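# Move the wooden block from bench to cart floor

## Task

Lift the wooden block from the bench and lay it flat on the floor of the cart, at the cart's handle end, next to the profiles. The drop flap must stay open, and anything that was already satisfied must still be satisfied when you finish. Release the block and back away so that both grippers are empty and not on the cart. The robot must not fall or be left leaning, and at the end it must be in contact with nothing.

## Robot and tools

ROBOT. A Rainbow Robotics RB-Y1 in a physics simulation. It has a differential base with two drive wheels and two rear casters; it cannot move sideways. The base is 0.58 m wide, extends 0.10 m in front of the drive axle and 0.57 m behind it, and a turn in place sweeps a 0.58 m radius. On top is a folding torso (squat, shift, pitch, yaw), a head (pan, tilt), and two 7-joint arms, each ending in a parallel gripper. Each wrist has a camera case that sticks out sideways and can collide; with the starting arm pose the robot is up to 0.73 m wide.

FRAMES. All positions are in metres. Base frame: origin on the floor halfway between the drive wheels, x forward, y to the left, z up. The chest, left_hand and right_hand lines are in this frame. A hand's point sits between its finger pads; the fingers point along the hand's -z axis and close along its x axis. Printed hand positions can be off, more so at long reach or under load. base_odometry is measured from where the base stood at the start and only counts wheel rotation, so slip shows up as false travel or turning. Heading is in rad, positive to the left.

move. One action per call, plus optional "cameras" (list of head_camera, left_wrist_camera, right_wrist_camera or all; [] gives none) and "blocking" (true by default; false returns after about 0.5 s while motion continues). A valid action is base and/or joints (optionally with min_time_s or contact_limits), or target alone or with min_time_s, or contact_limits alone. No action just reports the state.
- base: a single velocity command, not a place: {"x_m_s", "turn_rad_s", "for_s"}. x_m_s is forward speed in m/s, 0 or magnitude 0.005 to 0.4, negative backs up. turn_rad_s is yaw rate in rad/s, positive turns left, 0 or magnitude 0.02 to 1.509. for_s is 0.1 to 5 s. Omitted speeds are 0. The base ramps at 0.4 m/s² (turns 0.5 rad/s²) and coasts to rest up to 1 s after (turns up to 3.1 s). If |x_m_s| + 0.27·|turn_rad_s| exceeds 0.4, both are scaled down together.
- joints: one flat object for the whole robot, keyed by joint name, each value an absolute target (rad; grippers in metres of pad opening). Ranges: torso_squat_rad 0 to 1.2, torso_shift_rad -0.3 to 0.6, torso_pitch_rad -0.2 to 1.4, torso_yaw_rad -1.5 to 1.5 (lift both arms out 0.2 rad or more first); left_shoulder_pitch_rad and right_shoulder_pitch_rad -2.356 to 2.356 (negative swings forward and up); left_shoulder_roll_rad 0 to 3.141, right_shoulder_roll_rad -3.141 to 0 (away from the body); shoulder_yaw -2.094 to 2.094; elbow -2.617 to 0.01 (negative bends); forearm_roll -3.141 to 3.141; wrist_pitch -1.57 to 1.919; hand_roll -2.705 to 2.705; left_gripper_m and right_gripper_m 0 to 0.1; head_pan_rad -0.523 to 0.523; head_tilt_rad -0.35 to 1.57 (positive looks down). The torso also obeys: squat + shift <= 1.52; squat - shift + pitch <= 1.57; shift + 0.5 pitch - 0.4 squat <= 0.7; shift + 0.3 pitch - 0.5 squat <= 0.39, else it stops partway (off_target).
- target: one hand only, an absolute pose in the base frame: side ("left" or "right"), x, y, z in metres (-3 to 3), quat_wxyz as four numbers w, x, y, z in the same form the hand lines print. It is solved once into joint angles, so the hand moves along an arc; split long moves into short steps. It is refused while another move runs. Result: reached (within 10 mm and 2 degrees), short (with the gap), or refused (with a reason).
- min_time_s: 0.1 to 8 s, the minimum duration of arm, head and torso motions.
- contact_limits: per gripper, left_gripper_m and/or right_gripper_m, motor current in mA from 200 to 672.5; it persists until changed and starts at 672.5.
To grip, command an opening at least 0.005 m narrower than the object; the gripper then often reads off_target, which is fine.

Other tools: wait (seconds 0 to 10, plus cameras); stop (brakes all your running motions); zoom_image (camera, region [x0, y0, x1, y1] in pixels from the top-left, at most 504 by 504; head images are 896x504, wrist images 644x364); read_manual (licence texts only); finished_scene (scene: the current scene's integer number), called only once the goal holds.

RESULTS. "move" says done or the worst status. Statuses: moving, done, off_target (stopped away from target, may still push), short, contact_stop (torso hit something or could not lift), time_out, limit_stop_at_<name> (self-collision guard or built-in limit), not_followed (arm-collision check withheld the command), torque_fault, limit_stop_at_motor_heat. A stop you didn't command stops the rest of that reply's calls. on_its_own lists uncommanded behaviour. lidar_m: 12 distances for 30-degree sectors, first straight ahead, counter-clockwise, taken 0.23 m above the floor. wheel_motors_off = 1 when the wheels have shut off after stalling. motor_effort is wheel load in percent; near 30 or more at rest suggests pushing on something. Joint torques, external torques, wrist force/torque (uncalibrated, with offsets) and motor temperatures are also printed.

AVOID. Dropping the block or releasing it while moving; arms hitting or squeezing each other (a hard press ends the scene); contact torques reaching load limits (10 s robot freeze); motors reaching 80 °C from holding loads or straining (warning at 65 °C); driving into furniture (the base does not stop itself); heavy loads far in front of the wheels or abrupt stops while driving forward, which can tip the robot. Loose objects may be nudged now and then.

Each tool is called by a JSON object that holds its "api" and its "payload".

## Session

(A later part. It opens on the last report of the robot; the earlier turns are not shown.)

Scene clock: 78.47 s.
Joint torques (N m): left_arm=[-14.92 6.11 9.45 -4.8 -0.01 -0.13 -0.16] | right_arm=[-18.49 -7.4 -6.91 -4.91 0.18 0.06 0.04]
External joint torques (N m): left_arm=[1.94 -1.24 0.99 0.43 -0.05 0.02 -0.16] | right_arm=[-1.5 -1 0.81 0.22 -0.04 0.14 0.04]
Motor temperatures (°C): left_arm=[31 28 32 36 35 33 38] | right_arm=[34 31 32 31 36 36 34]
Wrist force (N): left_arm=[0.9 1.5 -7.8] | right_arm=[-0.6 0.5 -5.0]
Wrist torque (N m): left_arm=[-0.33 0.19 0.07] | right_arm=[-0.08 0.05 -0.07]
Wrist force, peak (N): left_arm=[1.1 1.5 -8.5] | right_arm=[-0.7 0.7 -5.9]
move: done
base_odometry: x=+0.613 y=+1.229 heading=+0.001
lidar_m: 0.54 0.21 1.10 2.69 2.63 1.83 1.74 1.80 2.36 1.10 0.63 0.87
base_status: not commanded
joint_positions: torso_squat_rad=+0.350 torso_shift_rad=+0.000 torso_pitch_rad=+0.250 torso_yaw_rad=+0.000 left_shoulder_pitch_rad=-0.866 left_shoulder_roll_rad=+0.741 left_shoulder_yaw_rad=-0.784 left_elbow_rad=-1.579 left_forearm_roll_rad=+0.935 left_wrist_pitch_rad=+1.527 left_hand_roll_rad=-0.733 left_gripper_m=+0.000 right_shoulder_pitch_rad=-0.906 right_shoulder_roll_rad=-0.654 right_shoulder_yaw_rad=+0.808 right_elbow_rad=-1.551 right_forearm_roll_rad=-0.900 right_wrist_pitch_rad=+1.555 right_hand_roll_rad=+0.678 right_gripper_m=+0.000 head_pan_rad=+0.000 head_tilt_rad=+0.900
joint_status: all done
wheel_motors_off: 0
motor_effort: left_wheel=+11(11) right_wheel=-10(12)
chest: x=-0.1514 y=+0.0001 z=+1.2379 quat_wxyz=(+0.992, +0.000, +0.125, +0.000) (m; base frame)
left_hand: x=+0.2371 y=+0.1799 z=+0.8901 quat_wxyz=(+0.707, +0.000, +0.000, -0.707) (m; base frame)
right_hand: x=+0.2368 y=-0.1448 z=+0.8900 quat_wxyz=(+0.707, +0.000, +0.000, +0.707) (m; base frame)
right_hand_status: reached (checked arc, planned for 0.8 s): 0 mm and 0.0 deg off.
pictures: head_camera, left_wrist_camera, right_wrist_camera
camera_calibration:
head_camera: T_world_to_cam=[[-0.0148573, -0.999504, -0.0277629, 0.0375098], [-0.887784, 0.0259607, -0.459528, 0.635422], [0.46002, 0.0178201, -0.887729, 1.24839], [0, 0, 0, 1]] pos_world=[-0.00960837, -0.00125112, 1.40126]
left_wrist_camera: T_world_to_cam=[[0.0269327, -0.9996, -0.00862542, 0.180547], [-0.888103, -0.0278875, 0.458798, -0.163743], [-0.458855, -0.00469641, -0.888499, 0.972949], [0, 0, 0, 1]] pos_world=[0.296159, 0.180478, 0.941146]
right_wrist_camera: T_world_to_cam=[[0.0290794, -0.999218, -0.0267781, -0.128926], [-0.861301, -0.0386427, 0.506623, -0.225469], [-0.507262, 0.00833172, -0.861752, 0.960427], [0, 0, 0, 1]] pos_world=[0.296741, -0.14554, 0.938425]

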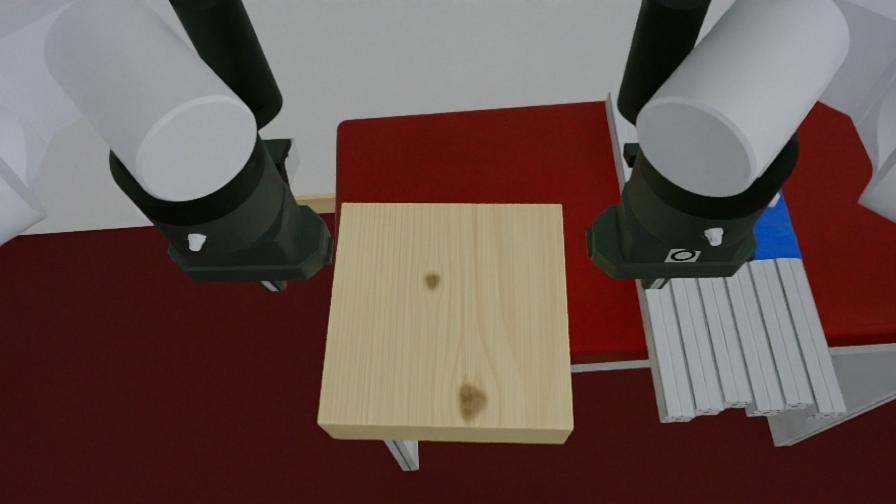

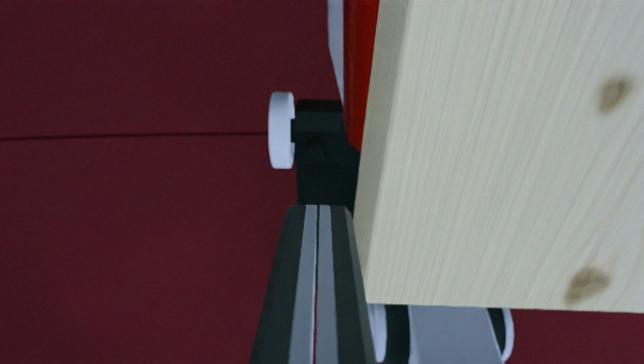

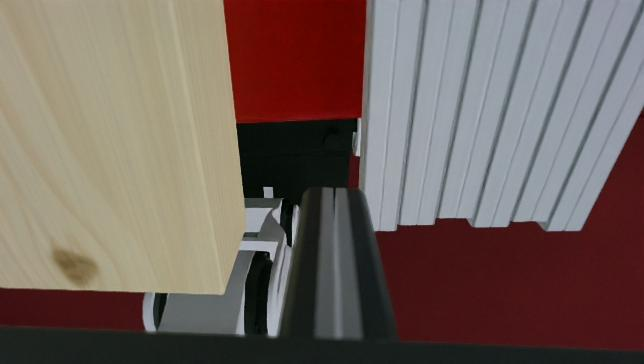

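{"api": "move", "payload": {"target": {"side":"left","x":0.237,"y":0.18,"z":0.80,"quat_wxyz":[0.7071,0,0,-0.7071]}, "cameras": []}}

{"api": "move", "payload": {"target": {"side":"right","x":0.237,"y":-0.14,"z":0.80,"quat_wxyz":[0.7071,0,0,0.7071]}}}

Scene clock: 80.90 s.
Joint torques (N m): left_arm=[-15.12 5.49 7.97 -5.02 -0.03 -0.22 -0.02] | right_arm=[-18.47 -6.73 -7.12 -5.5 0.29 0.05 0.04]
External joint torques (N m): left_arm=[1.55 -0.87 1.04 0.41 -0.07 -0.07 -0.02] | right_arm=[-1.48 -0.32 0.6 -0.37 0.06 0.14 0.04]
Motor temperatures (°C): left_arm=[31 28 32 36 35 33 38] | right_arm=[35 31 32 31 36 36 34]
Wrist force (N): left_arm=[0.6 1.7 -7.5] | right_arm=[-0.9 0.7 -4.8]
Wrist torque (N m): left_arm=[-0.35 0.18 0.12] | right_arm=[-0.07 -0.01 -0.08]
Wrist force, peak (N): left_arm=[0.5 1.3 -8.4] | right_arm=[-1.2 0.2 -5.9]
move: done
base_odometry: x=+0.613 y=+1.229 heading=+0.001
lidar_m: 0.52 0.23 1.09 2.67 2.63 1.84 1.73 1.80 2.39 1.09 0.63 0.86
base_status: not commanded
joint_positions: torso_squat_rad=+0.350 torso_shift_rad=+0.000 torso_pitch_rad=+0.250 torso_yaw_rad=+0.000 left_shoulder_pitch_rad=-0.818 left_shoulder_roll_rad=+0.593 left_shoulder_yaw_rad=-0.850 left_elbow_rad=-1.260 left_forearm_roll_rad=+0.832 left_wrist_pitch_rad=+1.295 left_hand_roll_rad=-0.856 left_gripper_m=+0.000 right_shoulder_pitch_rad=-0.906 right_shoulder_roll_rad=-0.654 right_shoulder_yaw_rad=+0.808 right_elbow_rad=-1.551 right_forearm_roll_rad=-0.900 right_wrist_pitch_rad=+1.555 right_hand_roll_rad=+0.678 right_gripper_m=+0.000 head_pan_rad=+0.000 head_tilt_rad=+0.900
joint_status: all done
wheel_motors_off: 0
motor_effort: left_wheel=+10(11) right_wheel=-9(11)
chest: x=-0.1514 y=+0.0001 z=+1.2379 quat_wxyz=(+0.992, +0.000, +0.125, +0.000) (m; base frame)
left_hand: x=+0.2366 y=+0.1799 z=+0.8005 quat_wxyz=(+0.707, +0.001, -0.001, -0.707) (m; base frame)
left_hand_status: reached (checked arc, planned for 0.7 s): 1 mm and 0.1 deg off.
right_hand: x=+0.2368 y=-0.1449 z=+0.8900 quat_wxyz=(+0.707, +0.000, +0.000, +0.707) (m; base frame)
pictures: none
No camera images: "cameras" was empty.

Scene clock: 81.93 s.
Joint torques (N m): left_arm=[-14.9 5.09 7.71 -5.16 -0.03 -0.34 -0.03] | right_arm=[-16.97 -5.11 -5.95 -5.56 0.29 0.02 -0.02]
External joint torques (N m): left_arm=[1.77 -1.27 0.78 0.27 -0.07 -0.19 -0.03] | right_arm=[-0.22 0.06 0.23 -0.31 0.07 0.11 -0.02]
Motor temperatures (°C): left_arm=[31 28 32 36 35 33 38] | right_arm=[35 31 32 31 36 36 34]
Wrist force (N): left_arm=[1.3 1.7 -7.4] | right_arm=[-0.3 0.9 -5.1]
Wrist torque (N m): left_arm=[-0.36 0.28 0.06] | right_arm=[-0.11 0.07 -0.07]
Wrist force, peak (N): left_arm=[1.0 2.3 -8.0] | right_arm=[-0.6 1.3 -6.5]
move: done
base_odometry: x=+0.613 y=+1.229 heading=+0.001
lidar_m: 0.53 0.22 1.11 2.69 2.63 1.84 1.74 1.79 2.35 1.10 0.63 0.87
base_status: not commanded
joint_positions: torso_squat_rad=+0.350 torso_shift_rad=+0.000 torso_pitch_rad=+0.250 torso_yaw_rad=+0.000 left_shoulder_pitch_rad=-0.818 left_shoulder_roll_rad=+0.593 left_shoulder_yaw_rad=-0.850 left_elbow_rad=-1.260 left_forearm_roll_rad=+0.832 left_wrist_pitch_rad=+1.295 left_hand_roll_rad=-0.856 left_gripper_m=+0.000 right_shoulder_pitch_rad=-0.861 right_shoulder_roll_rad=-0.503 right_shoulder_yaw_rad=+0.876 right_elbow_rad=-1.222 right_forearm_roll_rad=-0.796 right_wrist_pitch_rad=+1.315 right_hand_roll_rad=+0.795 right_gripper_m=+0.000 head_pan_rad=+0.000 head_tilt_rad=+0.900
joint_status: all done
wheel_motors_off: 0
motor_effort: left_wheel=+10(11) right_wheel=-8(12)
chest: x=-0.1514 y=+0.0001 z=+1.2379 quat_wxyz=(+0.992, +0.000, +0.125, +0.000) (m; base frame)
left_hand: x=+0.2366 y=+0.1800 z=+0.8005 quat_wxyz=(+0.707, +0.001, -0.001, -0.707) (m; base frame)
right_hand: x=+0.2364 y=-0.1401 z=+0.8005 quat_wxyz=(+0.707, -0.001, -0.001, +0.707) (m; base frame)
right_hand_status: reached (checked arc, planned for 0.7 s): 1 mm and 0.1 deg off.
pictures: head_camera, left_wrist_camera, right_wrist_camera
camera_calibration:
head_camera: T_world_to_cam=[[-0.014948, -0.999501, -0.0278089, 0.0375738], [-0.887742, 0.026064, -0.459603, 0.635527], [0.460098, 0.017817, -0.887689, 1.24833], [0, 0, 0, 1]] pos_world=[-0.00960856, -0.00125081, 1.40126]
left_wrist_camera: T_world_to_cam=[[0.0270311, -0.999595, -0.00884996, 0.180054], [-0.888879, -0.0280857, 0.457281, -0.121698], [-0.457345, -0.00449427, -0.889278, 0.893422], [0, 0, 0, 1]] pos_world=[0.29556, 0.180578, 0.851744]
right_wrist_camera: T_world_to_cam=[[0.0288041, -0.999239, -0.0262925, -0.126945], [-0.86242, -0.0381415, 0.504754, -0.178431], [-0.505373, 0.00813624, -0.862863, 0.883458], [0, 0, 0, 1]] pos_world=[0.296249, -0.140842, 0.849029]

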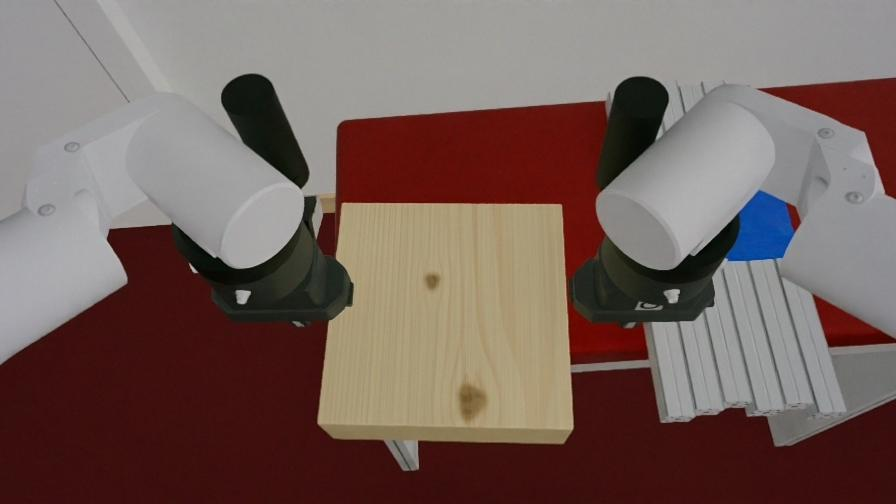

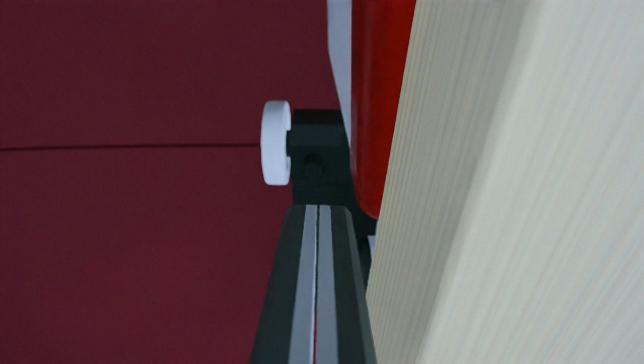

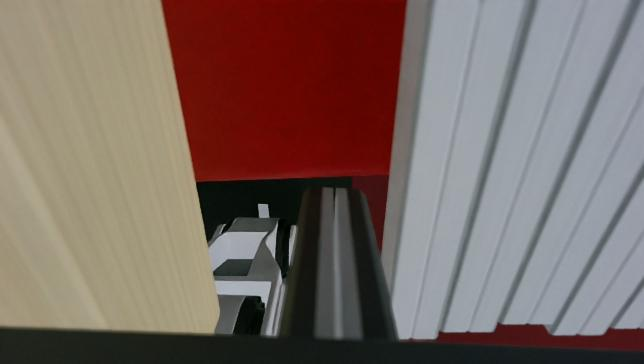

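{"api": "move", "payload": {"target": {"side":"left","x":0.237,"y":0.15,"z":0.79,"quat_wxyz":[0.7071,0,0,-0.7071]}, "cameras": []}}

{"api": "move", "payload": {"target": {"side":"right","x":0.237,"y":-0.115,"z":0.79,"quat_wxyz":[0.7071,0,0,0.7071]}}}

Scene clock: 84.07 s.
Joint torques (N m): left_arm=[-16.09 2.88 7.11 -5.63 0.31 -0.77 0.33] | right_arm=[-17.39 -5.05 -5.93 -5.56 0.21 0.2 -0.18]
External joint torques (N m): left_arm=[0.96 -2.17 0.67 -0.05 0.27 -0.62 0.33] | right_arm=[-0.64 0.13 0.24 -0.3 -0.01 0.29 -0.18]
Motor temperatures (°C): left_arm=[31 28 32 36 35 33 38] | right_arm=[35 31 32 31 36 36 34]
Wrist force (N): left_arm=[-0.7 1.1 -7.2] | right_arm=[-0.2 0.2 -5.3]
Wrist torque (N m): left_arm=[-0.36 0.22 0.09] | right_arm=[-0.02 0.06 -0.06]
Wrist force, peak (N): left_arm=[-13.3 -1.2 -2.9] | right_arm=[-1.1 0.9 -5.4]
move: done
base_odometry: x=+0.613 y=+1.229 heading=+0.001
lidar_m: 0.53 0.23 1.09 2.68 2.62 1.83 1.74 1.78 2.36 1.08 0.63 0.86
base_status: not commanded
joint_positions: torso_squat_rad=+0.350 torso_shift_rad=+0.000 torso_pitch_rad=+0.250 torso_yaw_rad=+0.000 left_shoulder_pitch_rad=-0.851 left_shoulder_roll_rad=+0.503 left_shoulder_yaw_rad=-0.875 left_elbow_rad=-1.178 left_forearm_roll_rad=+0.800 left_wrist_pitch_rad=+1.280 left_hand_roll_rad=-0.831 left_gripper_m=+0.000 right_shoulder_pitch_rad=-0.861 right_shoulder_roll_rad=-0.503 right_shoulder_yaw_rad=+0.876 right_elbow_rad=-1.222 right_forearm_roll_rad=-0.796 right_wrist_pitch_rad=+1.315 right_hand_roll_rad=+0.795 right_gripper_m=+0.000 head_pan_rad=+0.000 head_tilt_rad=+0.900
joint_status: all done
wheel_motors_off: 0
motor_effort: left_wheel=+11(14) right_wheel=-10(11)
chest: x=-0.1515 y=+0.0001 z=+1.2379 quat_wxyz=(+0.992, +0.000, +0.125, +0.000) (m; base frame)
left_hand: x=+0.2369 y=+0.1503 z=+0.7902 quat_wxyz=(+0.707, +0.000, +0.000, -0.707) (m; base frame)
left_hand_status: reached (checked arc, planned for 0.3 s): 0 mm and 0.0 deg off.
right_hand: x=+0.2364 y=-0.1401 z=+0.8005 quat_wxyz=(+0.707, -0.001, -0.001, +0.707) (m; base frame)
pictures: none
No camera images: "cameras" was empty.

Scene clock: 85.00 s.
Joint torques (N m): left_arm=[-15.96 2.89 7.02 -5.61 0.3 -0.76 0.14] | right_arm=[-18.82 -4.06 -4.7 -5.39 0.24 -0.13 -0.26]
External joint torques (N m): left_arm=[1.09 -2.16 0.57 -0.03 0.26 -0.61 0.14] | right_arm=[-1.75 0.01 0.97 -0.07 0.03 -0.04 -0.26]
Motor temperatures (°C): left_arm=[31 28 32 36 35 33 38] | right_arm=[35 31 32 31 36 36 34]
Wrist force (N): left_arm=[-0.5 1.1 -7.3] | right_arm=[-0.7 0.8 -4.7]
Wrist torque (N m): left_arm=[-0.28 0.29 0.06] | right_arm=[-0.06 0.03 -0.08]
Wrist force, peak (N): left_arm=[-1.3 1.9 -8.4] | right_arm=[-1.6 1.1 -5.4]
move: done
base_odometry: x=+0.613 y=+1.229 heading=+0.001
lidar_m: 0.53 0.23 1.08 2.68 2.64 1.85 1.73 1.79 2.36 1.09 0.63 0.87
base_status: not commanded
joint_positions: torso_squat_rad=+0.350 torso_shift_rad=+0.000 torso_pitch_rad=+0.250 torso_yaw_rad=+0.000 left_shoulder_pitch_rad=-0.852 left_shoulder_roll_rad=+0.503 left_shoulder_yaw_rad=-0.875 left_elbow_rad=-1.178 left_forearm_roll_rad=+0.800 left_wrist_pitch_rad=+1.280 left_hand_roll_rad=-0.831 left_gripper_m=+0.000 right_shoulder_pitch_rad=-0.892 right_shoulder_roll_rad=-0.418 right_shoulder_yaw_rad=+0.895 right_elbow_rad=-1.124 right_forearm_roll_rad=-0.774 right_wrist_pitch_rad=+1.290 right_hand_roll_rad=+0.785 right_gripper_m=+0.000 head_pan_rad=+0.000 head_tilt_rad=+0.900
joint_status: all done
wheel_motors_off: 0
motor_effort: left_wheel=+10(11) right_wheel=-9(11)
chest: x=-0.1515 y=+0.0001 z=+1.2379 quat_wxyz=(+0.992, +0.000, +0.125, +0.000) (m; base frame)
left_hand: x=+0.2369 y=+0.1502 z=+0.7902 quat_wxyz=(+0.707, +0.000, +0.000, -0.707) (m; base frame)
right_hand: x=+0.2367 y=-0.1150 z=+0.7900 quat_wxyz=(+0.707, +0.000, +0.000, +0.707) (m; base frame)
right_hand_status: reached (checked arc, planned for 0.4 s): 0 mm and 0.0 deg off.
pictures: head_camera, left_wrist_camera, right_wrist_camera
camera_calibration:
head_camera: T_world_to_cam=[[-0.0148586, -0.999504, -0.0277644, 0.0375119], [-0.887743, 0.0259642, -0.459607, 0.635533], [0.4601, 0.0178185, -0.887688, 1.24833], [0, 0, 0, 1]] pos_world=[-0.00960845, -0.00125111, 1.40126]
left_wrist_camera: T_world_to_cam=[[0.0271481, -0.99959, -0.00907183, 0.150311], [-0.888198, -0.0282847, 0.458589, -0.118563], [-0.458658, -0.00439224, -0.888602, 0.883985], [0, 0, 0, 1]] pos_world=[0.296059, 0.150778, 0.841246]
right_wrist_camera: T_world_to_cam=[[0.0288259, -0.99923, -0.0266226, -0.101879], [-0.861422, -0.0383436, 0.506441, -0.173568], [-0.507072, 0.00833467, -0.861864, 0.874078], [0, 0, 0, 1]] pos_world=[0.296641, -0.115741, 0.838526]

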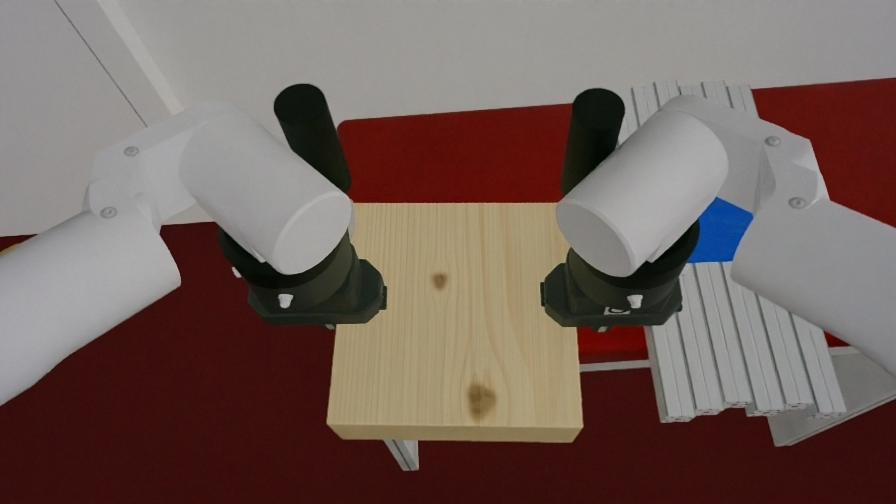

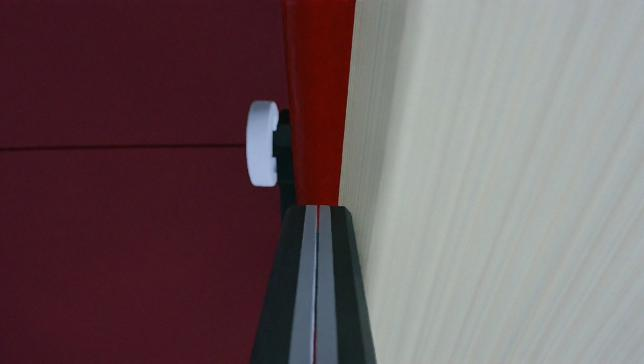

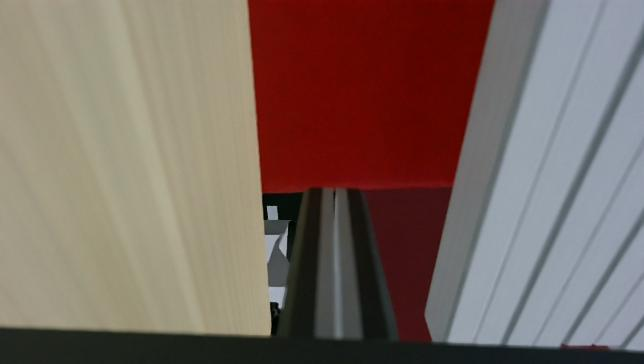

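{"api": "move", "payload": {"target": {"side":"right","x":0.237,"y":-0.092,"z":0.79,"quat_wxyz":[0.7071,0,0,0.7071]}, "min_time_s": 0.8, "cameras": ["head_camera","right_wrist_camera"]}}

{"api": "move", "payload": {"target": {"side":"right","x":0.237,"y":-0.080,"z":0.79,"quat_wxyz":[0.7071,0,0,0.7071]}, "min_time_s": 0.8, "cameras": ["head_camera"]}}

Scene clock: 87.93 s.
Joint torques (N m): left_arm=[-16.23 0.86 6.85 -7.09 0.89 -1.39 0.22] | right_arm=[-21.57 4.91 -4.45 -8.9 -1.12 -2.08 -0.21]
External joint torques (N m): left_arm=[0.81 -4.2 0.41 -1.51 0.84 -1.24 0.22] | right_arm=[-4.22 8.15 0.97 -3.5 -1.33 -2 -0.21]
Motor temperatures (°C): left_arm=[31 28 32 36 35 33 38] | right_arm=[35 31 32 31 36 36 34]
Wrist force (N): left_arm=[-6.1 0.7 -8.0] | right_arm=[-12.7 3.1 -0.9]
Wrist torque (N m): left_arm=[-0.33 0.36 0.02] | right_arm=[-0.14 -0.12 -0.21]
Wrist force, peak (N): left_arm=[-6.7 1.0 -8.3] | right_arm=[-13.9 3.1 -0.4]
move: done
base_odometry: x=+0.613 y=+1.229 heading=+0.001
lidar_m: 0.53 0.22 1.11 2.68 2.63 1.84 1.73 1.80 2.38 1.09 0.64 0.87
base_status: not commanded
joint_positions: torso_squat_rad=+0.350 torso_shift_rad=+0.000 torso_pitch_rad=+0.250 torso_yaw_rad=+0.000 left_shoulder_pitch_rad=-0.851 left_shoulder_roll_rad=+0.503 left_shoulder_yaw_rad=-0.875 left_elbow_rad=-1.177 left_forearm_roll_rad=+0.800 left_wrist_pitch_rad=+1.280 left_hand_roll_rad=-0.831 left_gripper_m=+0.000 right_shoulder_pitch_rad=-0.922 right_shoulder_roll_rad=-0.358 right_shoulder_yaw_rad=+0.906 right_elbow_rad=-1.073 right_forearm_roll_rad=-0.759 right_wrist_pitch_rad=+1.292 right_hand_roll_rad=+0.763 right_gripper_m=+0.000 head_pan_rad=+0.000 head_tilt_rad=+0.900
joint_status: all done
wheel_motors_off: 0
motor_effort: left_wheel=+10(11) right_wheel=-9(11)
chest: x=-0.1515 y=+0.0001 z=+1.2379 quat_wxyz=(+0.992, +0.000, +0.125, +0.000) (m; base frame)
left_hand: x=+0.2370 y=+0.1507 z=+0.7901 quat_wxyz=(+0.707, +0.001, +0.000, -0.707) (m; base frame)
right_hand: x=+0.2370 y=-0.0938 z=+0.7896 quat_wxyz=(+0.708, -0.001, +0.001, +0.706) (m; base frame)
right_hand_status: reached (checked arc, planned for 0.8 s): 2 mm and 0.2 deg off.
pictures: head_camera, right_wrist_camera
camera_calibration:
head_camera: T_world_to_cam=[[-0.014948, -0.999501, -0.0278089, 0.0375738], [-0.887742, 0.026064, -0.459603, 0.635527], [0.460098, 0.017817, -0.887689, 1.24833], [0, 0, 0, 1]] pos_world=[-0.00960856, -0.00125081, 1.40126]
right_wrist_camera: T_world_to_cam=[[0.0268691, -0.999356, -0.0237941, -0.0825347], [-0.861131, -0.0352279, 0.507161, -0.172566], [-0.507672, 0.00686286, -0.861523, 0.873429], [0, 0, 0, 1]] pos_world=[0.297032, -0.0945548, 0.838034]

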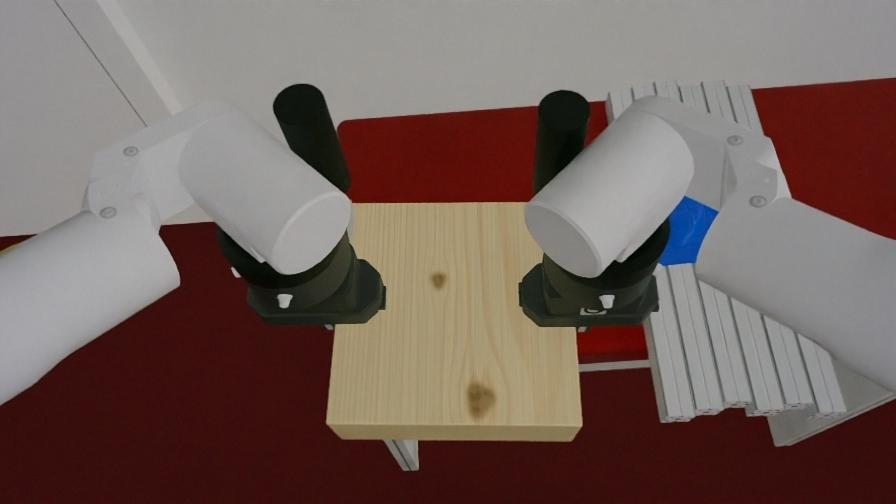

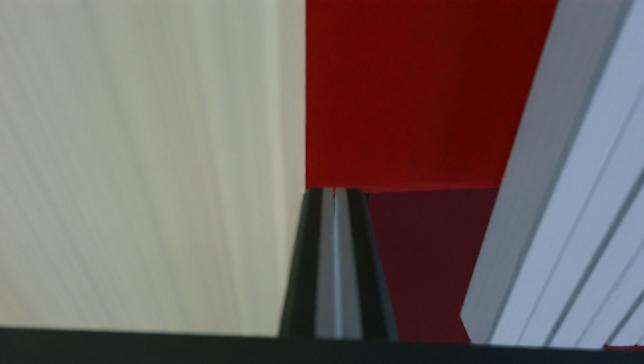

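Scene clock: 89.07 s.
Joint torques (N m): left_arm=[-18.16 -11.21 7.76 -13.54 4.46 -5.08 0.14] | right_arm=[-23.32 23.02 -4.12 -17.15 -5.56 -6.41 -0.02]
External joint torques (N m): left_arm=[-1.12 -16.35 1.32 -7.99 4.42 -4.94 0.14] | right_arm=[-5.84 25.94 1.16 -11.77 -5.79 -6.33 -0.02]
Motor temperatures (°C): left_arm=[31 28 32 36 35 33 38] | right_arm=[35 31 32 31 36 36 34]
Wrist force (N): left_arm=[-28.1 0.5 -3.9] | right_arm=[-40.1 2.1 5.7]
Wrist torque (N m): left_arm=[-0.39 0.26 -0.20] | right_arm=[-0.19 -0.41 -0.24]
Wrist force, peak (N): left_arm=[-28.3 -0.1 -4.0] | right_arm=[-41.2 2.4 5.0]
move: done
base_odometry: x=+0.613 y=+1.229 heading=+0.001
lidar_m: 0.53 0.22 1.08 2.68 2.63 1.84 1.74 1.80 2.37 1.10 0.64 0.87
base_status: not commanded
joint_positions: torso_squat_rad=+0.350 torso_shift_rad=+0.000 torso_pitch_rad=+0.250 torso_yaw_rad=+0.000 left_shoulder_pitch_rad=-0.851 left_shoulder_roll_rad=+0.506 left_shoulder_yaw_rad=-0.875 left_elbow_rad=-1.176 left_forearm_roll_rad=+0.799 left_wrist_pitch_rad=+1.281 left_hand_roll_rad=-0.831 left_gripper_m=+0.000 right_shoulder_pitch_rad=-0.936 right_shoulder_roll_rad=-0.332 right_shoulder_yaw_rad=+0.911 right_elbow_rad=-1.045 right_forearm_roll_rad=-0.750 right_wrist_pitch_rad=+1.293 right_hand_roll_rad=+0.751 right_gripper_m=+0.000 head_pan_rad=+0.000 head_tilt_rad=+0.900
joint_status: all done
wheel_motors_off: 0
motor_effort: left_wheel=+10(11) right_wheel=-10(11)
chest: x=-0.1516 y=+0.0001 z=+1.2379 quat_wxyz=(+0.992, +0.000, +0.125, +0.000) (m; base frame)
left_hand: x=+0.2371 y=+0.1535 z=+0.7898 quat_wxyz=(+0.708, +0.002, +0.002, -0.706) (m; base frame)
right_hand: x=+0.2375 y=-0.0858 z=+0.7895 quat_wxyz=(+0.709, -0.003, +0.003, +0.705) (m; base frame)
right_hand_status: reached (checked arc, planned for 0.8 s): 6 mm and 0.6 deg off.
pictures: head_camera
camera_calibration:
head_camera: T_world_to_cam=[[-0.0150745, -0.999501, -0.0277659, 0.0375141], [-0.887679, 0.0261589, -0.45972, 0.635649], [0.460217, 0.0177172, -0.88763, 1.24838], [0, 0, 0, 1]] pos_world=[-0.00970884, -0.00125027, 1.40136]

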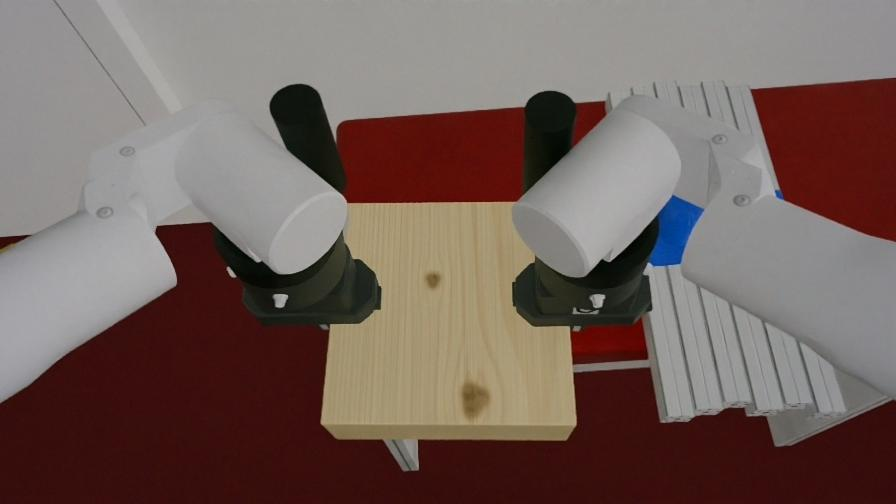

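{"api": "move", "payload": {"target": {"side":"left","x":0.237,"y":0.140,"z":0.79,"quat_wxyz":[0.7071,0,0,-0.7071]}, "min_time_s": 0.8, "cameras": []}}

{"api": "move", "payload": {"joints": {"torso_squat_rad":0.15}, "min_time_s": 1.5, "cameras": ["head_camera","left_wrist_camera"]}}

Scene clock: 93.20 s.
Joint torques (N m): left_arm=[-22.46 -33 7.82 -22.77 9.35 -12.2 0.93] | right_arm=[-23.46 24.85 -5.03 -20.69 -6.99 -7.2 -0.08]
External joint torques (N m): left_arm=[-5.3 -37.88 1.46 -17.21 9.33 -12.07 0.93] | right_arm=[-5.97 27.78 0.23 -15.32 -7.21 -7.13 -0.08]
Motor temperatures (°C): left_arm=[31 29 32 37 35 33 38] | right_arm=[35 31 32 31 36 37 34]
Wrist force (N): left_arm=[-64.8 -6.7 12.0] | right_arm=[-46.4 -0.2 -2.5]
Wrist torque (N m): left_arm=[-0.51 -0.02 -0.69] | right_arm=[-0.23 -0.44 -0.19]
Wrist force, peak (N): left_arm=[-65.6 -6.5 12.8] | right_arm=[-47.1 -0.3 -1.1]
move: done
base_odometry: x=+0.613 y=+1.229 heading=+0.001
lidar_m: 0.53 0.22 1.10 2.70 2.63 1.84 1.74 1.80 2.36 1.10 0.63 0.86
base_status: not commanded
joint_positions: torso_squat_rad=+0.350 torso_shift_rad=+0.000 torso_pitch_rad=+0.249 torso_yaw_rad=+0.000 left_shoulder_pitch_rad=-0.861 left_shoulder_roll_rad=+0.489 left_shoulder_yaw_rad=-0.881 left_elbow_rad=-1.161 left_forearm_roll_rad=+0.790 left_wrist_pitch_rad=+1.287 left_hand_roll_rad=-0.818 left_gripper_m=-0.001 right_shoulder_pitch_rad=-0.936 right_shoulder_roll_rad=-0.332 right_shoulder_yaw_rad=+0.911 right_elbow_rad=-1.044 right_forearm_roll_rad=-0.750 right_wrist_pitch_rad=+1.293 right_hand_roll_rad=+0.751 right_gripper_m=+0.000 head_pan_rad=+0.000 head_tilt_rad=+0.900
joint_status: all done
wheel_motors_off: 0
motor_effort: left_wheel=+11(12) right_wheel=-10(11)
chest: x=-0.1518 y=+0.0001 z=+1.2379 quat_wxyz=(+0.992, +0.000, +0.124, +0.000) (m; base frame)
left_hand: x=+0.2373 y=+0.1486 z=+0.7895 quat_wxyz=(+0.710, +0.005, +0.005, -0.704) (m; base frame)
left_hand_status: reached (checked arc, planned for 0.8 s): 9 mm and 0.9 deg off.
right_hand: x=+0.2375 y=-0.0863 z=+0.7895 quat_wxyz=(+0.709, -0.004, +0.003, +0.705) (m; base frame)
pictures: none
No camera images: "cameras" was empty.

Scene clock: 95.00 s.
Joint torques (N m): left_arm=[-25.44 -26.27 10.96 -23.48 9.14 -9.3 0.8] | right_arm=[-27.57 28.03 -7.82 -24.92 -7.82 -8.1 -0.02]
External joint torques (N m): left_arm=[-8.32 -31.11 4.62 -17.91 9.11 -9.18 0.79] | right_arm=[-10.12 30.97 -2.56 -19.55 -8.04 -8.03 -0.02]
Motor temperatures (°C): left_arm=[31 29 32 37 35 34 38] | right_arm=[35 31 32 31 36 37 34]
Wrist force (N): left_arm=[-50.5 1.2 -17.2] | right_arm=[-50.9 -2.0 -15.3]
Wrist torque (N m): left_arm=[-0.34 0.31 -0.44] | right_arm=[0.11 -0.36 0.03]
Wrist force, peak (N): left_arm=[-64.0 -6.1 13.2] | right_arm=[-51.5 -2.0 -15.3]
move: done
base_odometry: x=+0.613 y=+1.229 heading=+0.001
lidar_m: 0.52 0.22 1.08 2.68 2.63 1.83 1.73 1.79 2.37 1.09 0.63 0.87
base_status: not commanded
joint_positions: torso_squat_rad=+0.150 torso_shift_rad=+0.000 torso_pitch_rad=+0.251 torso_yaw_rad=+0.000 left_shoulder_pitch_rad=-0.860 left_shoulder_roll_rad=+0.487 left_shoulder_yaw_rad=-0.882 left_elbow_rad=-1.161 left_forearm_roll_rad=+0.790 left_wrist_pitch_rad=+1.286 left_hand_roll_rad=-0.818 left_gripper_m=-0.001 right_shoulder_pitch_rad=-0.935 right_shoulder_roll_rad=-0.333 right_shoulder_yaw_rad=+0.912 right_elbow_rad=-1.043 right_forearm_roll_rad=-0.750 right_wrist_pitch_rad=+1.293 right_hand_roll_rad=+0.751 right_gripper_m=+0.000 head_pan_rad=+0.000 head_tilt_rad=+0.900
joint_status: all done
wheel_motors_off: 0
motor_effort: left_wheel=+11(13) right_wheel=-10(12)
chest: x=-0.1511 y=+0.0001 z=+1.2724 quat_wxyz=(+0.992, +0.000, +0.125, +0.000) (m; base frame)
left_hand: x=+0.2367 y=+0.1476 z=+0.8230 quat_wxyz=(+0.709, +0.003, +0.006, -0.705) (m; base frame)
right_hand: x=+0.2372 y=-0.0875 z=+0.8228 quat_wxyz=(+0.710, -0.003, +0.005, +0.705) (m; base frame)
pictures: head_camera, left_wrist_camera
camera_calibration:
head_camera: T_world_to_cam=[[-0.0148759, -0.999504, -0.0277529, 0.0385578], [-0.888092, 0.0259607, -0.458932, 0.650814], [0.459425, 0.0178201, -0.888038, 1.27913], [0, 0, 0, 1]] pos_world=[-0.00910779, -0.00115113, 1.43567]
left_wrist_camera: T_world_to_cam=[[0.0331347, -0.999221, -0.0214557, 0.156706], [-0.886275, -0.0392987, 0.461489, -0.135172], [-0.461972, 0.00372437, -0.886886, 0.911187], [0, 0, 0, 1]] pos_world=[0.295951, 0.147879, 0.873862]

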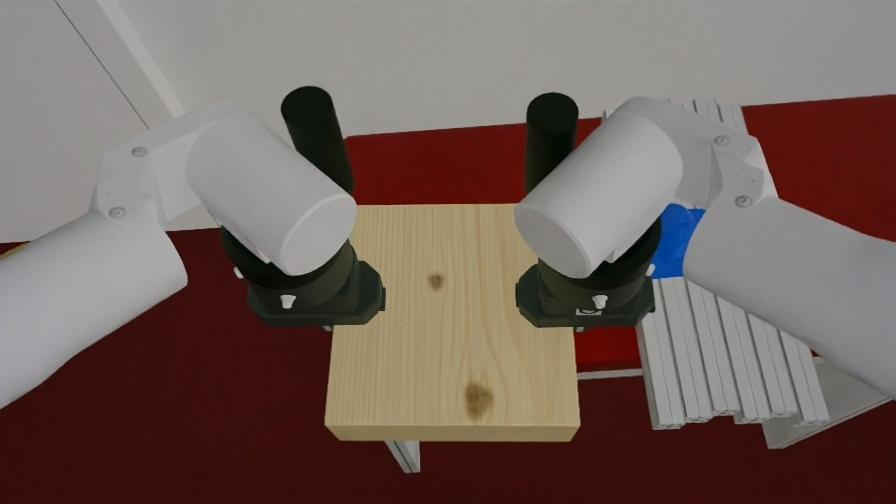

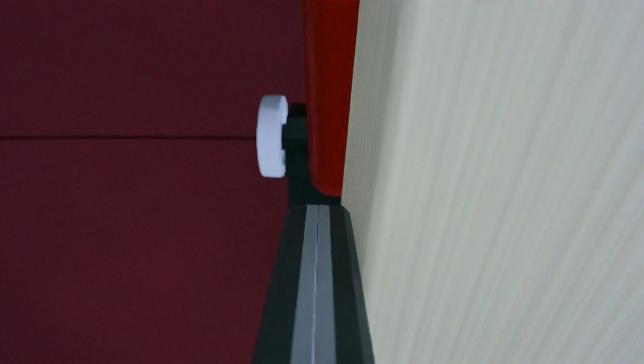

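{"api": "move", "payload": {"joints": {"torso_squat_rad":0.05}, "min_time_s": 1, "cameras": []}}

{"api": "move", "payload": {"base": {"x_m_s":-0.25,"for_s":2.7}, "cameras": ["head_camera"]}}

{"api": "move", "payload": {"base": {"turn_rad_s":-0.5,"for_s":3.14}, "cameras": ["head_camera"]}}

Scene clock: 98.10 s.
Joint torques (N m): left_arm=[-25.46 -26.34 11.15 -23.31 9.16 -9.37 0.82] | right_arm=[-27.62 27.91 -7.8 -25.03 -7.79 -8.12 -0.17]
External joint torques (N m): left_arm=[-8.34 -31.18 4.82 -17.74 9.13 -9.25 0.82] | right_arm=[-10.18 30.85 -2.55 -19.66 -8.02 -8.05 -0.17]
Motor temperatures (°C): left_arm=[31 29 32 37 35 34 38] | right_arm=[35 31 32 32 37 37 34]
Wrist force (N): left_arm=[-50.7 0.6 -17.2] | right_arm=[-51.3 -1.6 -15.2]
Wrist torque (N m): left_arm=[-0.27 0.32 -0.48] | right_arm=[0.02 -0.41 0.02]
Wrist force, peak (N): left_arm=[-51.5 0.9 -18.4] | right_arm=[-51.6 -2.1 -15.2]
move: done
base_odometry: x=+0.613 y=+1.229 heading=+0.001
lidar_m: 0.54 0.23 1.08 2.69 2.64 1.84 1.74 1.81 2.37 1.09 0.63 0.87
base_status: not commanded
joint_positions: torso_squat_rad=+0.050 torso_shift_rad=+0.000 torso_pitch_rad=+0.251 torso_yaw_rad=+0.000 left_shoulder_pitch_rad=-0.860 left_shoulder_roll_rad=+0.487 left_shoulder_yaw_rad=-0.882 left_elbow_rad=-1.161 left_forearm_roll_rad=+0.790 left_wrist_pitch_rad=+1.286 left_hand_roll_rad=-0.818 left_gripper_m=-0.001 right_shoulder_pitch_rad=-0.935 right_shoulder_roll_rad=-0.333 right_shoulder_yaw_rad=+0.912 right_elbow_rad=-1.043 right_forearm_roll_rad=-0.750 right_wrist_pitch_rad=+1.293 right_hand_roll_rad=+0.751 right_gripper_m=+0.000 head_pan_rad=+0.000 head_tilt_rad=+0.900
joint_status: all done
wheel_motors_off: 0
motor_effort: left_wheel=+10(12) right_wheel=-10(13)
chest: x=-0.1511 y=+0.0001 z=+1.2794 quat_wxyz=(+0.992, +0.000, +0.125, +0.000) (m; base frame)
left_hand: x=+0.2367 y=+0.1476 z=+0.8299 quat_wxyz=(+0.709, +0.003, +0.006, -0.705) (m; base frame)
right_hand: x=+0.2372 y=-0.0875 z=+0.8298 quat_wxyz=(+0.710, -0.003, +0.005, +0.705) (m; base frame)
pictures: none
No camera images: "cameras" was empty.

Scene clock: 101.77 s.
Joint torques (N m): left_arm=[-26.13 -25.37 11.42 -23.68 8.82 -8.69 0.68] | right_arm=[-28.96 28.35 -8.38 -24.99 -7.88 -8.25 -0.16]
External joint torques (N m): left_arm=[-9 -30.2 5.08 -18.11 8.79 -8.56 0.68] | right_arm=[-11.52 31.29 -3.13 -19.62 -8.11 -8.18 -0.16]
Motor temperatures (°C): left_arm=[31 29 32 38 36 34 38] | right_arm=[35 31 32 33 37 38 34]
Wrist force (N): left_arm=[-49.3 2.1 -16.6] | right_arm=[-50.8 0.5 -15.4]
Wrist torque (N m): left_arm=[-0.15 0.34 -0.42] | right_arm=[-0.19 -0.32 0.42]
Wrist force, peak (N): left_arm=[-51.2 1.1 -17.3] | right_arm=[-51.1 -1.2 -16.1]
move: done
base_odometry: x=-0.062 y=+1.227 heading=+0.002
lidar_m: 0.88 1.53 2.00 4.40 1.61 1.13 1.06 1.12 1.47 3.48 1.28 1.10
base_status: done (sent for 2.7 of 2.7 s)
joint_positions: torso_squat_rad=+0.050 torso_shift_rad=+0.000 torso_pitch_rad=+0.250 torso_yaw_rad=+0.000 left_shoulder_pitch_rad=-0.860 left_shoulder_roll_rad=+0.487 left_shoulder_yaw_rad=-0.882 left_elbow_rad=-1.161 left_forearm_roll_rad=+0.790 left_wrist_pitch_rad=+1.286 left_hand_roll_rad=-0.818 left_gripper_m=-0.001 right_shoulder_pitch_rad=-0.935 right_shoulder_roll_rad=-0.333 right_shoulder_yaw_rad=+0.912 right_elbow_rad=-1.043 right_forearm_roll_rad=-0.750 right_wrist_pitch_rad=+1.293 right_hand_roll_rad=+0.751 right_gripper_m=+0.000 head_pan_rad=+0.000 head_tilt_rad=+0.900
joint_status: not commanded
wheel_motors_off: 0
motor_effort: left_wheel=+14(39) right_wheel=-13(28)
chest: x=-0.1512 y=+0.0001 z=+1.2794 quat_wxyz=(+0.992, +0.000, +0.125, +0.000) (m; base frame)
left_hand: x=+0.2366 y=+0.1474 z=+0.8300 quat_wxyz=(+0.709, +0.003, +0.005, -0.705) (m; base frame)
right_hand: x=+0.2370 y=-0.0876 z=+0.8297 quat_wxyz=(+0.710, -0.004, +0.005, +0.705) (m; base frame)
pictures: head_camera
camera_calibration:
head_camera: T_world_to_cam=[[-0.0148697, -0.999504, -0.0277562, 0.0387582], [-0.88799, 0.0259607, -0.45913, 0.65427], [0.459623, 0.0178201, -0.887935, 1.28533], [0, 0, 0, 1]] pos_world=[-0.00920798, -0.00115113, 1.44277]

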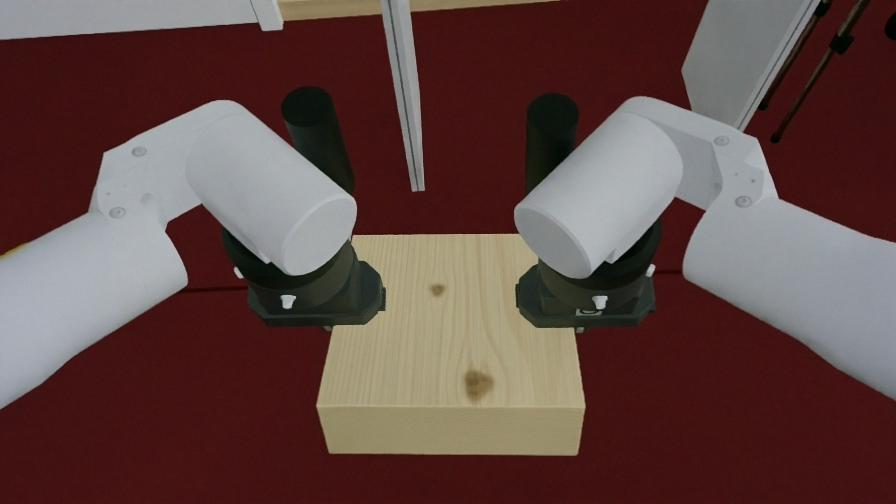

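Scene clock: 106.23 s.
Joint torques (N m): left_arm=[-25.77 -25.72 11.39 -23.66 8.99 -8.68 0.76] | right_arm=[-29.21 28.38 -8.72 -24.95 -7.79 -8.26 -0.08]
External joint torques (N m): left_arm=[-8.65 -30.56 5.05 -18.09 8.95 -8.55 0.76] | right_arm=[-11.77 31.33 -3.47 -19.58 -8.01 -8.19 -0.08]
Motor temperatures (°C): left_arm=[32 29 32 38 36 34 38] | right_arm=[36 32 32 33 37 38 34]
Wrist force (N): left_arm=[-50.2 2.9 -17.2] | right_arm=[-50.3 -0.2 -15.1]
Wrist torque (N m): left_arm=[-0.25 0.33 -0.42] | right_arm=[-0.13 -0.33 0.43]
Wrist force, peak (N): left_arm=[-51.0 2.7 -17.1] | right_arm=[-51.1 0.0 -15.7]
move: done
base_odometry: x=-0.062 y=+1.228 heading=-1.564
lidar_m: 3.39 1.27 1.09 0.88 1.52 1.99 4.40 1.64 1.14 1.07 1.09 1.43
base_status: done (sent for 3.13 of 3.13 s)
joint_positions: torso_squat_rad=+0.050 torso_shift_rad=+0.000 torso_pitch_rad=+0.250 torso_yaw_rad=+0.000 left_shoulder_pitch_rad=-0.860 left_shoulder_roll_rad=+0.487 left_shoulder_yaw_rad=-0.882 left_elbow_rad=-1.161 left_forearm_roll_rad=+0.790 left_wrist_pitch_rad=+1.286 left_hand_roll_rad=-0.818 left_gripper_m=-0.001 right_shoulder_pitch_rad=-0.935 right_shoulder_roll_rad=-0.333 right_shoulder_yaw_rad=+0.912 right_elbow_rad=-1.043 right_forearm_roll_rad=-0.750 right_wrist_pitch_rad=+1.293 right_hand_roll_rad=+0.751 right_gripper_m=+0.000 head_pan_rad=+0.000 head_tilt_rad=+0.900
joint_status: not commanded
wheel_motors_off: 0
motor_effort: left_wheel=+20(45) right_wheel=+1(31)
chest: x=-0.1512 y=+0.0001 z=+1.2794 quat_wxyz=(+0.992, +0.000, +0.125, +0.000) (m; base frame)
left_hand: x=+0.2367 y=+0.1474 z=+0.8300 quat_wxyz=(+0.709, +0.003, +0.005, -0.705) (m; base frame)
right_hand: x=+0.2370 y=-0.0877 z=+0.8297 quat_wxyz=(+0.710, -0.004, +0.005, +0.705) (m; base frame)
pictures: head_camera
camera_calibration:
head_camera: T_world_to_cam=[[-0.0148697, -0.999504, -0.0277562, 0.0386582], [-0.88799, 0.0259607, -0.45913, 0.654273], [0.459623, 0.0178201, -0.887935, 1.28534], [0, 0, 0, 1]] pos_world=[-0.00920798, -0.00125113, 1.44277]

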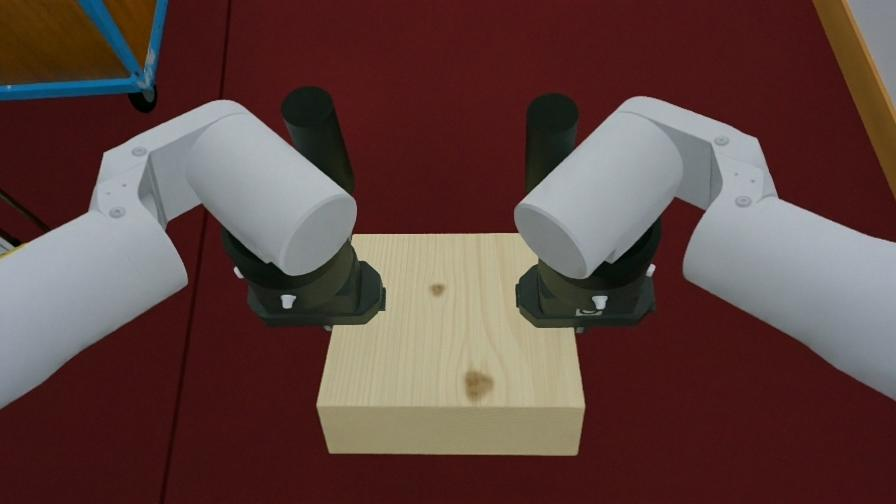

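{"api": "move", "payload": {"base": {"x_m_s":0.35,"for_s":3.6}, "cameras": []}}

{"api": "move", "payload": {"base": {"turn_rad_s":0.5,"for_s":3.13}, "joints": {"head_tilt_rad":0.65}, "cameras": ["head_camera"]}}

Scene clock: 112.63 s.
Joint torques (N m): left_arm=[-25.03 -25.76 11.74 -23.67 9.11 -8.66 0.82] | right_arm=[-29.67 28.22 -9.02 -25 -7.92 -8.19 -0.22]
External joint torques (N m): left_arm=[-7.9 -30.6 5.4 -18.1 9.07 -8.53 0.82] | right_arm=[-12.23 31.16 -3.77 -19.63 -8.14 -8.13 -0.22]
Motor temperatures (°C): left_arm=[32 29 32 39 36 35 38] | right_arm=[36 32 32 34 38 38 34]
Wrist force (N): left_arm=[-50.2 2.7 -16.8] | right_arm=[-50.0 0.5 -15.1]
Wrist torque (N m): left_arm=[-0.28 0.31 -0.44] | right_arm=[-0.21 -0.28 0.44]
Wrist force, peak (N): left_arm=[-51.1 2.1 -17.1] | right_arm=[-51.1 -0.5 -16.0]
move: done
base_odometry: x=-0.053 y=-0.032 heading=-1.564
lidar_m: 3.14 1.12 0.78 0.75 0.77 1.64 5.04 1.52 1.06 0.99 1.00 1.33
base_status: done (sent for 3.6 of 3.6 s)
joint_positions: torso_squat_rad=+0.050 torso_shift_rad=+0.000 torso_pitch_rad=+0.251 torso_yaw_rad=+0.000 left_shoulder_pitch_rad=-0.860 left_shoulder_roll_rad=+0.487 left_shoulder_yaw_rad=-0.882 left_elbow_rad=-1.161 left_forearm_roll_rad=+0.790 left_wrist_pitch_rad=+1.286 left_hand_roll_rad=-0.818 left_gripper_m=-0.001 right_shoulder_pitch_rad=-0.935 right_shoulder_roll_rad=-0.333 right_shoulder_yaw_rad=+0.912 right_elbow_rad=-1.043 right_forearm_roll_rad=-0.750 right_wrist_pitch_rad=+1.293 right_hand_roll_rad=+0.751 right_gripper_m=+0.000 head_pan_rad=+0.000 head_tilt_rad=+0.900
joint_status: not commanded
wheel_motors_off: 0
motor_effort: left_wheel=-1(48) right_wheel=+2(39)
chest: x=-0.1511 y=+0.0001 z=+1.2794 quat_wxyz=(+0.992, +0.000, +0.125, +0.000) (m; base frame)
left_hand: x=+0.2368 y=+0.1474 z=+0.8300 quat_wxyz=(+0.709, +0.003, +0.005, -0.705) (m; base frame)
right_hand: x=+0.2369 y=-0.0877 z=+0.8296 quat_wxyz=(+0.710, -0.003, +0.005, +0.705) (m; base frame)
pictures: none
No camera images: "cameras" was empty.

Scene clock: 117.10 s.
Joint torques (N m): left_arm=[-25.41 -25.67 11.02 -23.65 9.01 -8.53 0.85] | right_arm=[-29.16 28.39 -8.54 -24.94 -8.05 -8.22 -0.19]
External joint torques (N m): left_arm=[-8.29 -30.51 4.68 -18.08 8.97 -8.41 0.85] | right_arm=[-11.72 31.33 -3.29 -19.57 -8.28 -8.15 -0.19]
Motor temperatures (°C): left_arm=[32 29 32 39 36 35 38] | right_arm=[36 32 32 35 38 39 34]
Wrist force (N): left_arm=[-50.3 3.3 -17.4] | right_arm=[-50.3 0.2 -15.5]
Wrist torque (N m): left_arm=[-0.31 0.32 -0.50] | right_arm=[-0.18 -0.28 0.44]
Wrist force, peak (N): left_arm=[-51.1 2.8 -17.2] | right_arm=[-51.3 0.8 -16.0]
move: done
base_odometry: x=-0.053 y=-0.032 heading=+0.002
lidar_m: 0.74 0.77 1.63 4.86 1.49 1.03 0.99 1.02 1.35 3.21 1.11 0.78
base_status: done (sent for 3.13 of 3.13 s)
joint_positions: torso_squat_rad=+0.050 torso_shift_rad=+0.000 torso_pitch_rad=+0.251 torso_yaw_rad=+0.000 left_shoulder_pitch_rad=-0.860 left_shoulder_roll_rad=+0.487 left_shoulder_yaw_rad=-0.882 left_elbow_rad=-1.161 left_forearm_roll_rad=+0.790 left_wrist_pitch_rad=+1.286 left_hand_roll_rad=-0.818 left_gripper_m=-0.001 right_shoulder_pitch_rad=-0.935 right_shoulder_roll_rad=-0.333 right_shoulder_yaw_rad=+0.912 right_elbow_rad=-1.043 right_forearm_roll_rad=-0.750 right_wrist_pitch_rad=+1.293 right_hand_roll_rad=+0.751 right_gripper_m=+0.000 head_pan_rad=+0.000 head_tilt_rad=+0.650
joint_status: all done
wheel_motors_off: 0
motor_effort: left_wheel=+1(44) right_wheel=+19(37)
chest: x=-0.1511 y=+0.0001 z=+1.2794 quat_wxyz=(+0.992, +0.000, +0.125, +0.000) (m; base frame)
left_hand: x=+0.2367 y=+0.1474 z=+0.8300 quat_wxyz=(+0.709, +0.003, +0.005, -0.705) (m; base frame)
right_hand: x=+0.2369 y=-0.0877 z=+0.8296 quat_wxyz=(+0.710, -0.003, +0.005, +0.705) (m; base frame)
pictures: head_camera
camera_calibration:
head_camera: T_world_to_cam=[[-0.00754532, -0.999504, -0.0305699, 0.0433758], [-0.746905, 0.0259599, -0.664424, 0.966933], [0.664888, 0.0178195, -0.74673, 1.09453], [0, 0, 0, 1]] pos_world=[-0.00520367, -0.00125113, 1.4611]

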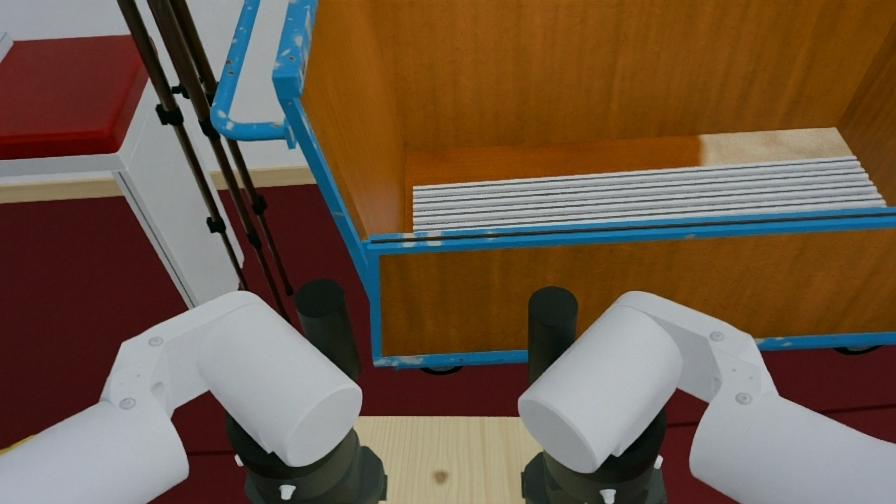

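{"api": "move", "payload": {"joints": {"torso_squat_rad":0.75,"head_tilt_rad":0.5}, "cameras": ["head_camera"]}}

Scene clock: 130.00 s.
Joint torques (N m): left_arm=[-25.43 -25.69 11.51 -23.5 9.04 -8.56 0.71] | right_arm=[-29.44 28.39 -8.51 -25.02 -7.9 -8.24 -0.2]
External joint torques (N m): left_arm=[-8.3 -30.52 5.17 -17.92 9.01 -8.43 0.71] | right_arm=[-12 31.33 -3.26 -19.65 -8.13 -8.17 -0.2]
Motor temperatures (°C): left_arm=[32 29 32 40 37 35 38] | right_arm=[36 33 32 36 38 39 34]
Wrist force (N): left_arm=[-50.2 2.3 -17.5] | right_arm=[-50.0 0.4 -16.1]
Wrist torque (N m): left_arm=[-0.21 0.30 -0.45] | right_arm=[-0.18 -0.29 0.40]
Wrist force, peak (N): left_arm=[-51.1 2.0 -17.7] | right_arm=[-51.0 0.6 -16.0]
move: done
base_odometry: x=-0.053 y=-0.032 heading=+0.002
lidar_m: 0.74 0.77 1.63 4.86 1.48 1.04 0.99 1.01 1.34 3.22 1.12 0.79
base_status: not commanded
joint_positions: torso_squat_rad=+0.750 torso_shift_rad=+0.000 torso_pitch_rad=+0.250 torso_yaw_rad=+0.000 left_shoulder_pitch_rad=-0.860 left_shoulder_roll_rad=+0.487 left_shoulder_yaw_rad=-0.882 left_elbow_rad=-1.161 left_forearm_roll_rad=+0.790 left_wrist_pitch_rad=+1.286 left_hand_roll_rad=-0.818 left_gripper_m=-0.001 right_shoulder_pitch_rad=-0.935 right_shoulder_roll_rad=-0.333 right_shoulder_yaw_rad=+0.912 right_elbow_rad=-1.043 right_forearm_roll_rad=-0.750 right_wrist_pitch_rad=+1.293 right_hand_roll_rad=+0.751 right_gripper_m=+0.000 head_pan_rad=+0.000 head_tilt_rad=+0.500
joint_status: all done
wheel_motors_off: 0
motor_effort: left_wheel=+0(3) right_wheel=+20(21)
chest: x=-0.1512 y=+0.0001 z=+1.0925 quat_wxyz=(+0.992, +0.000, +0.125, +0.000) (m; base frame)
left_hand: x=+0.2367 y=+0.1474 z=+0.6431 quat_wxyz=(+0.709, +0.003, +0.005, -0.705) (m; base frame)
right_hand: x=+0.2369 y=-0.0877 z=+0.6428 quat_wxyz=(+0.710, -0.004, +0.005, +0.705) (m; base frame)
pictures: head_camera
camera_calibration:
head_camera: T_world_to_cam=[[-0.00288851, -0.999504, -0.0313544, 0.039038], [-0.639123, 0.02596, -0.768666, 0.984799], [0.769099, 0.017819, -0.638881, 0.825206], [0, 0, 0, 1]] pos_world=[-0.00514433, -0.00125112, 1.28541]

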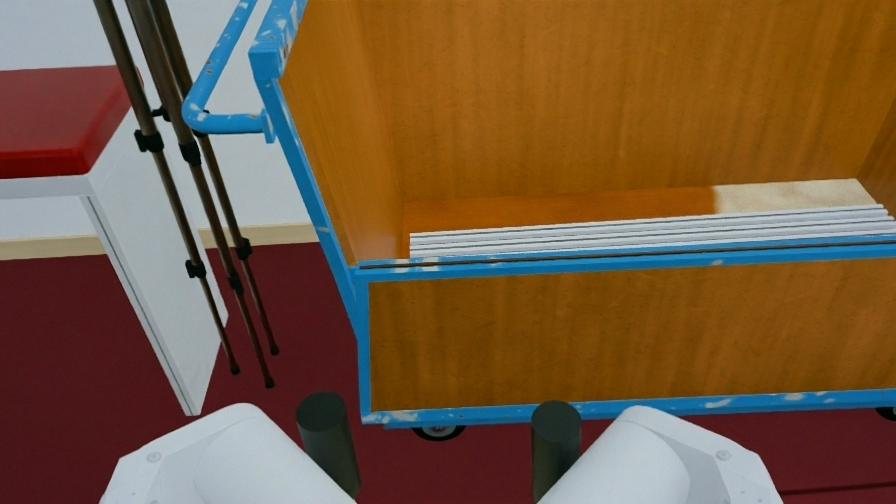

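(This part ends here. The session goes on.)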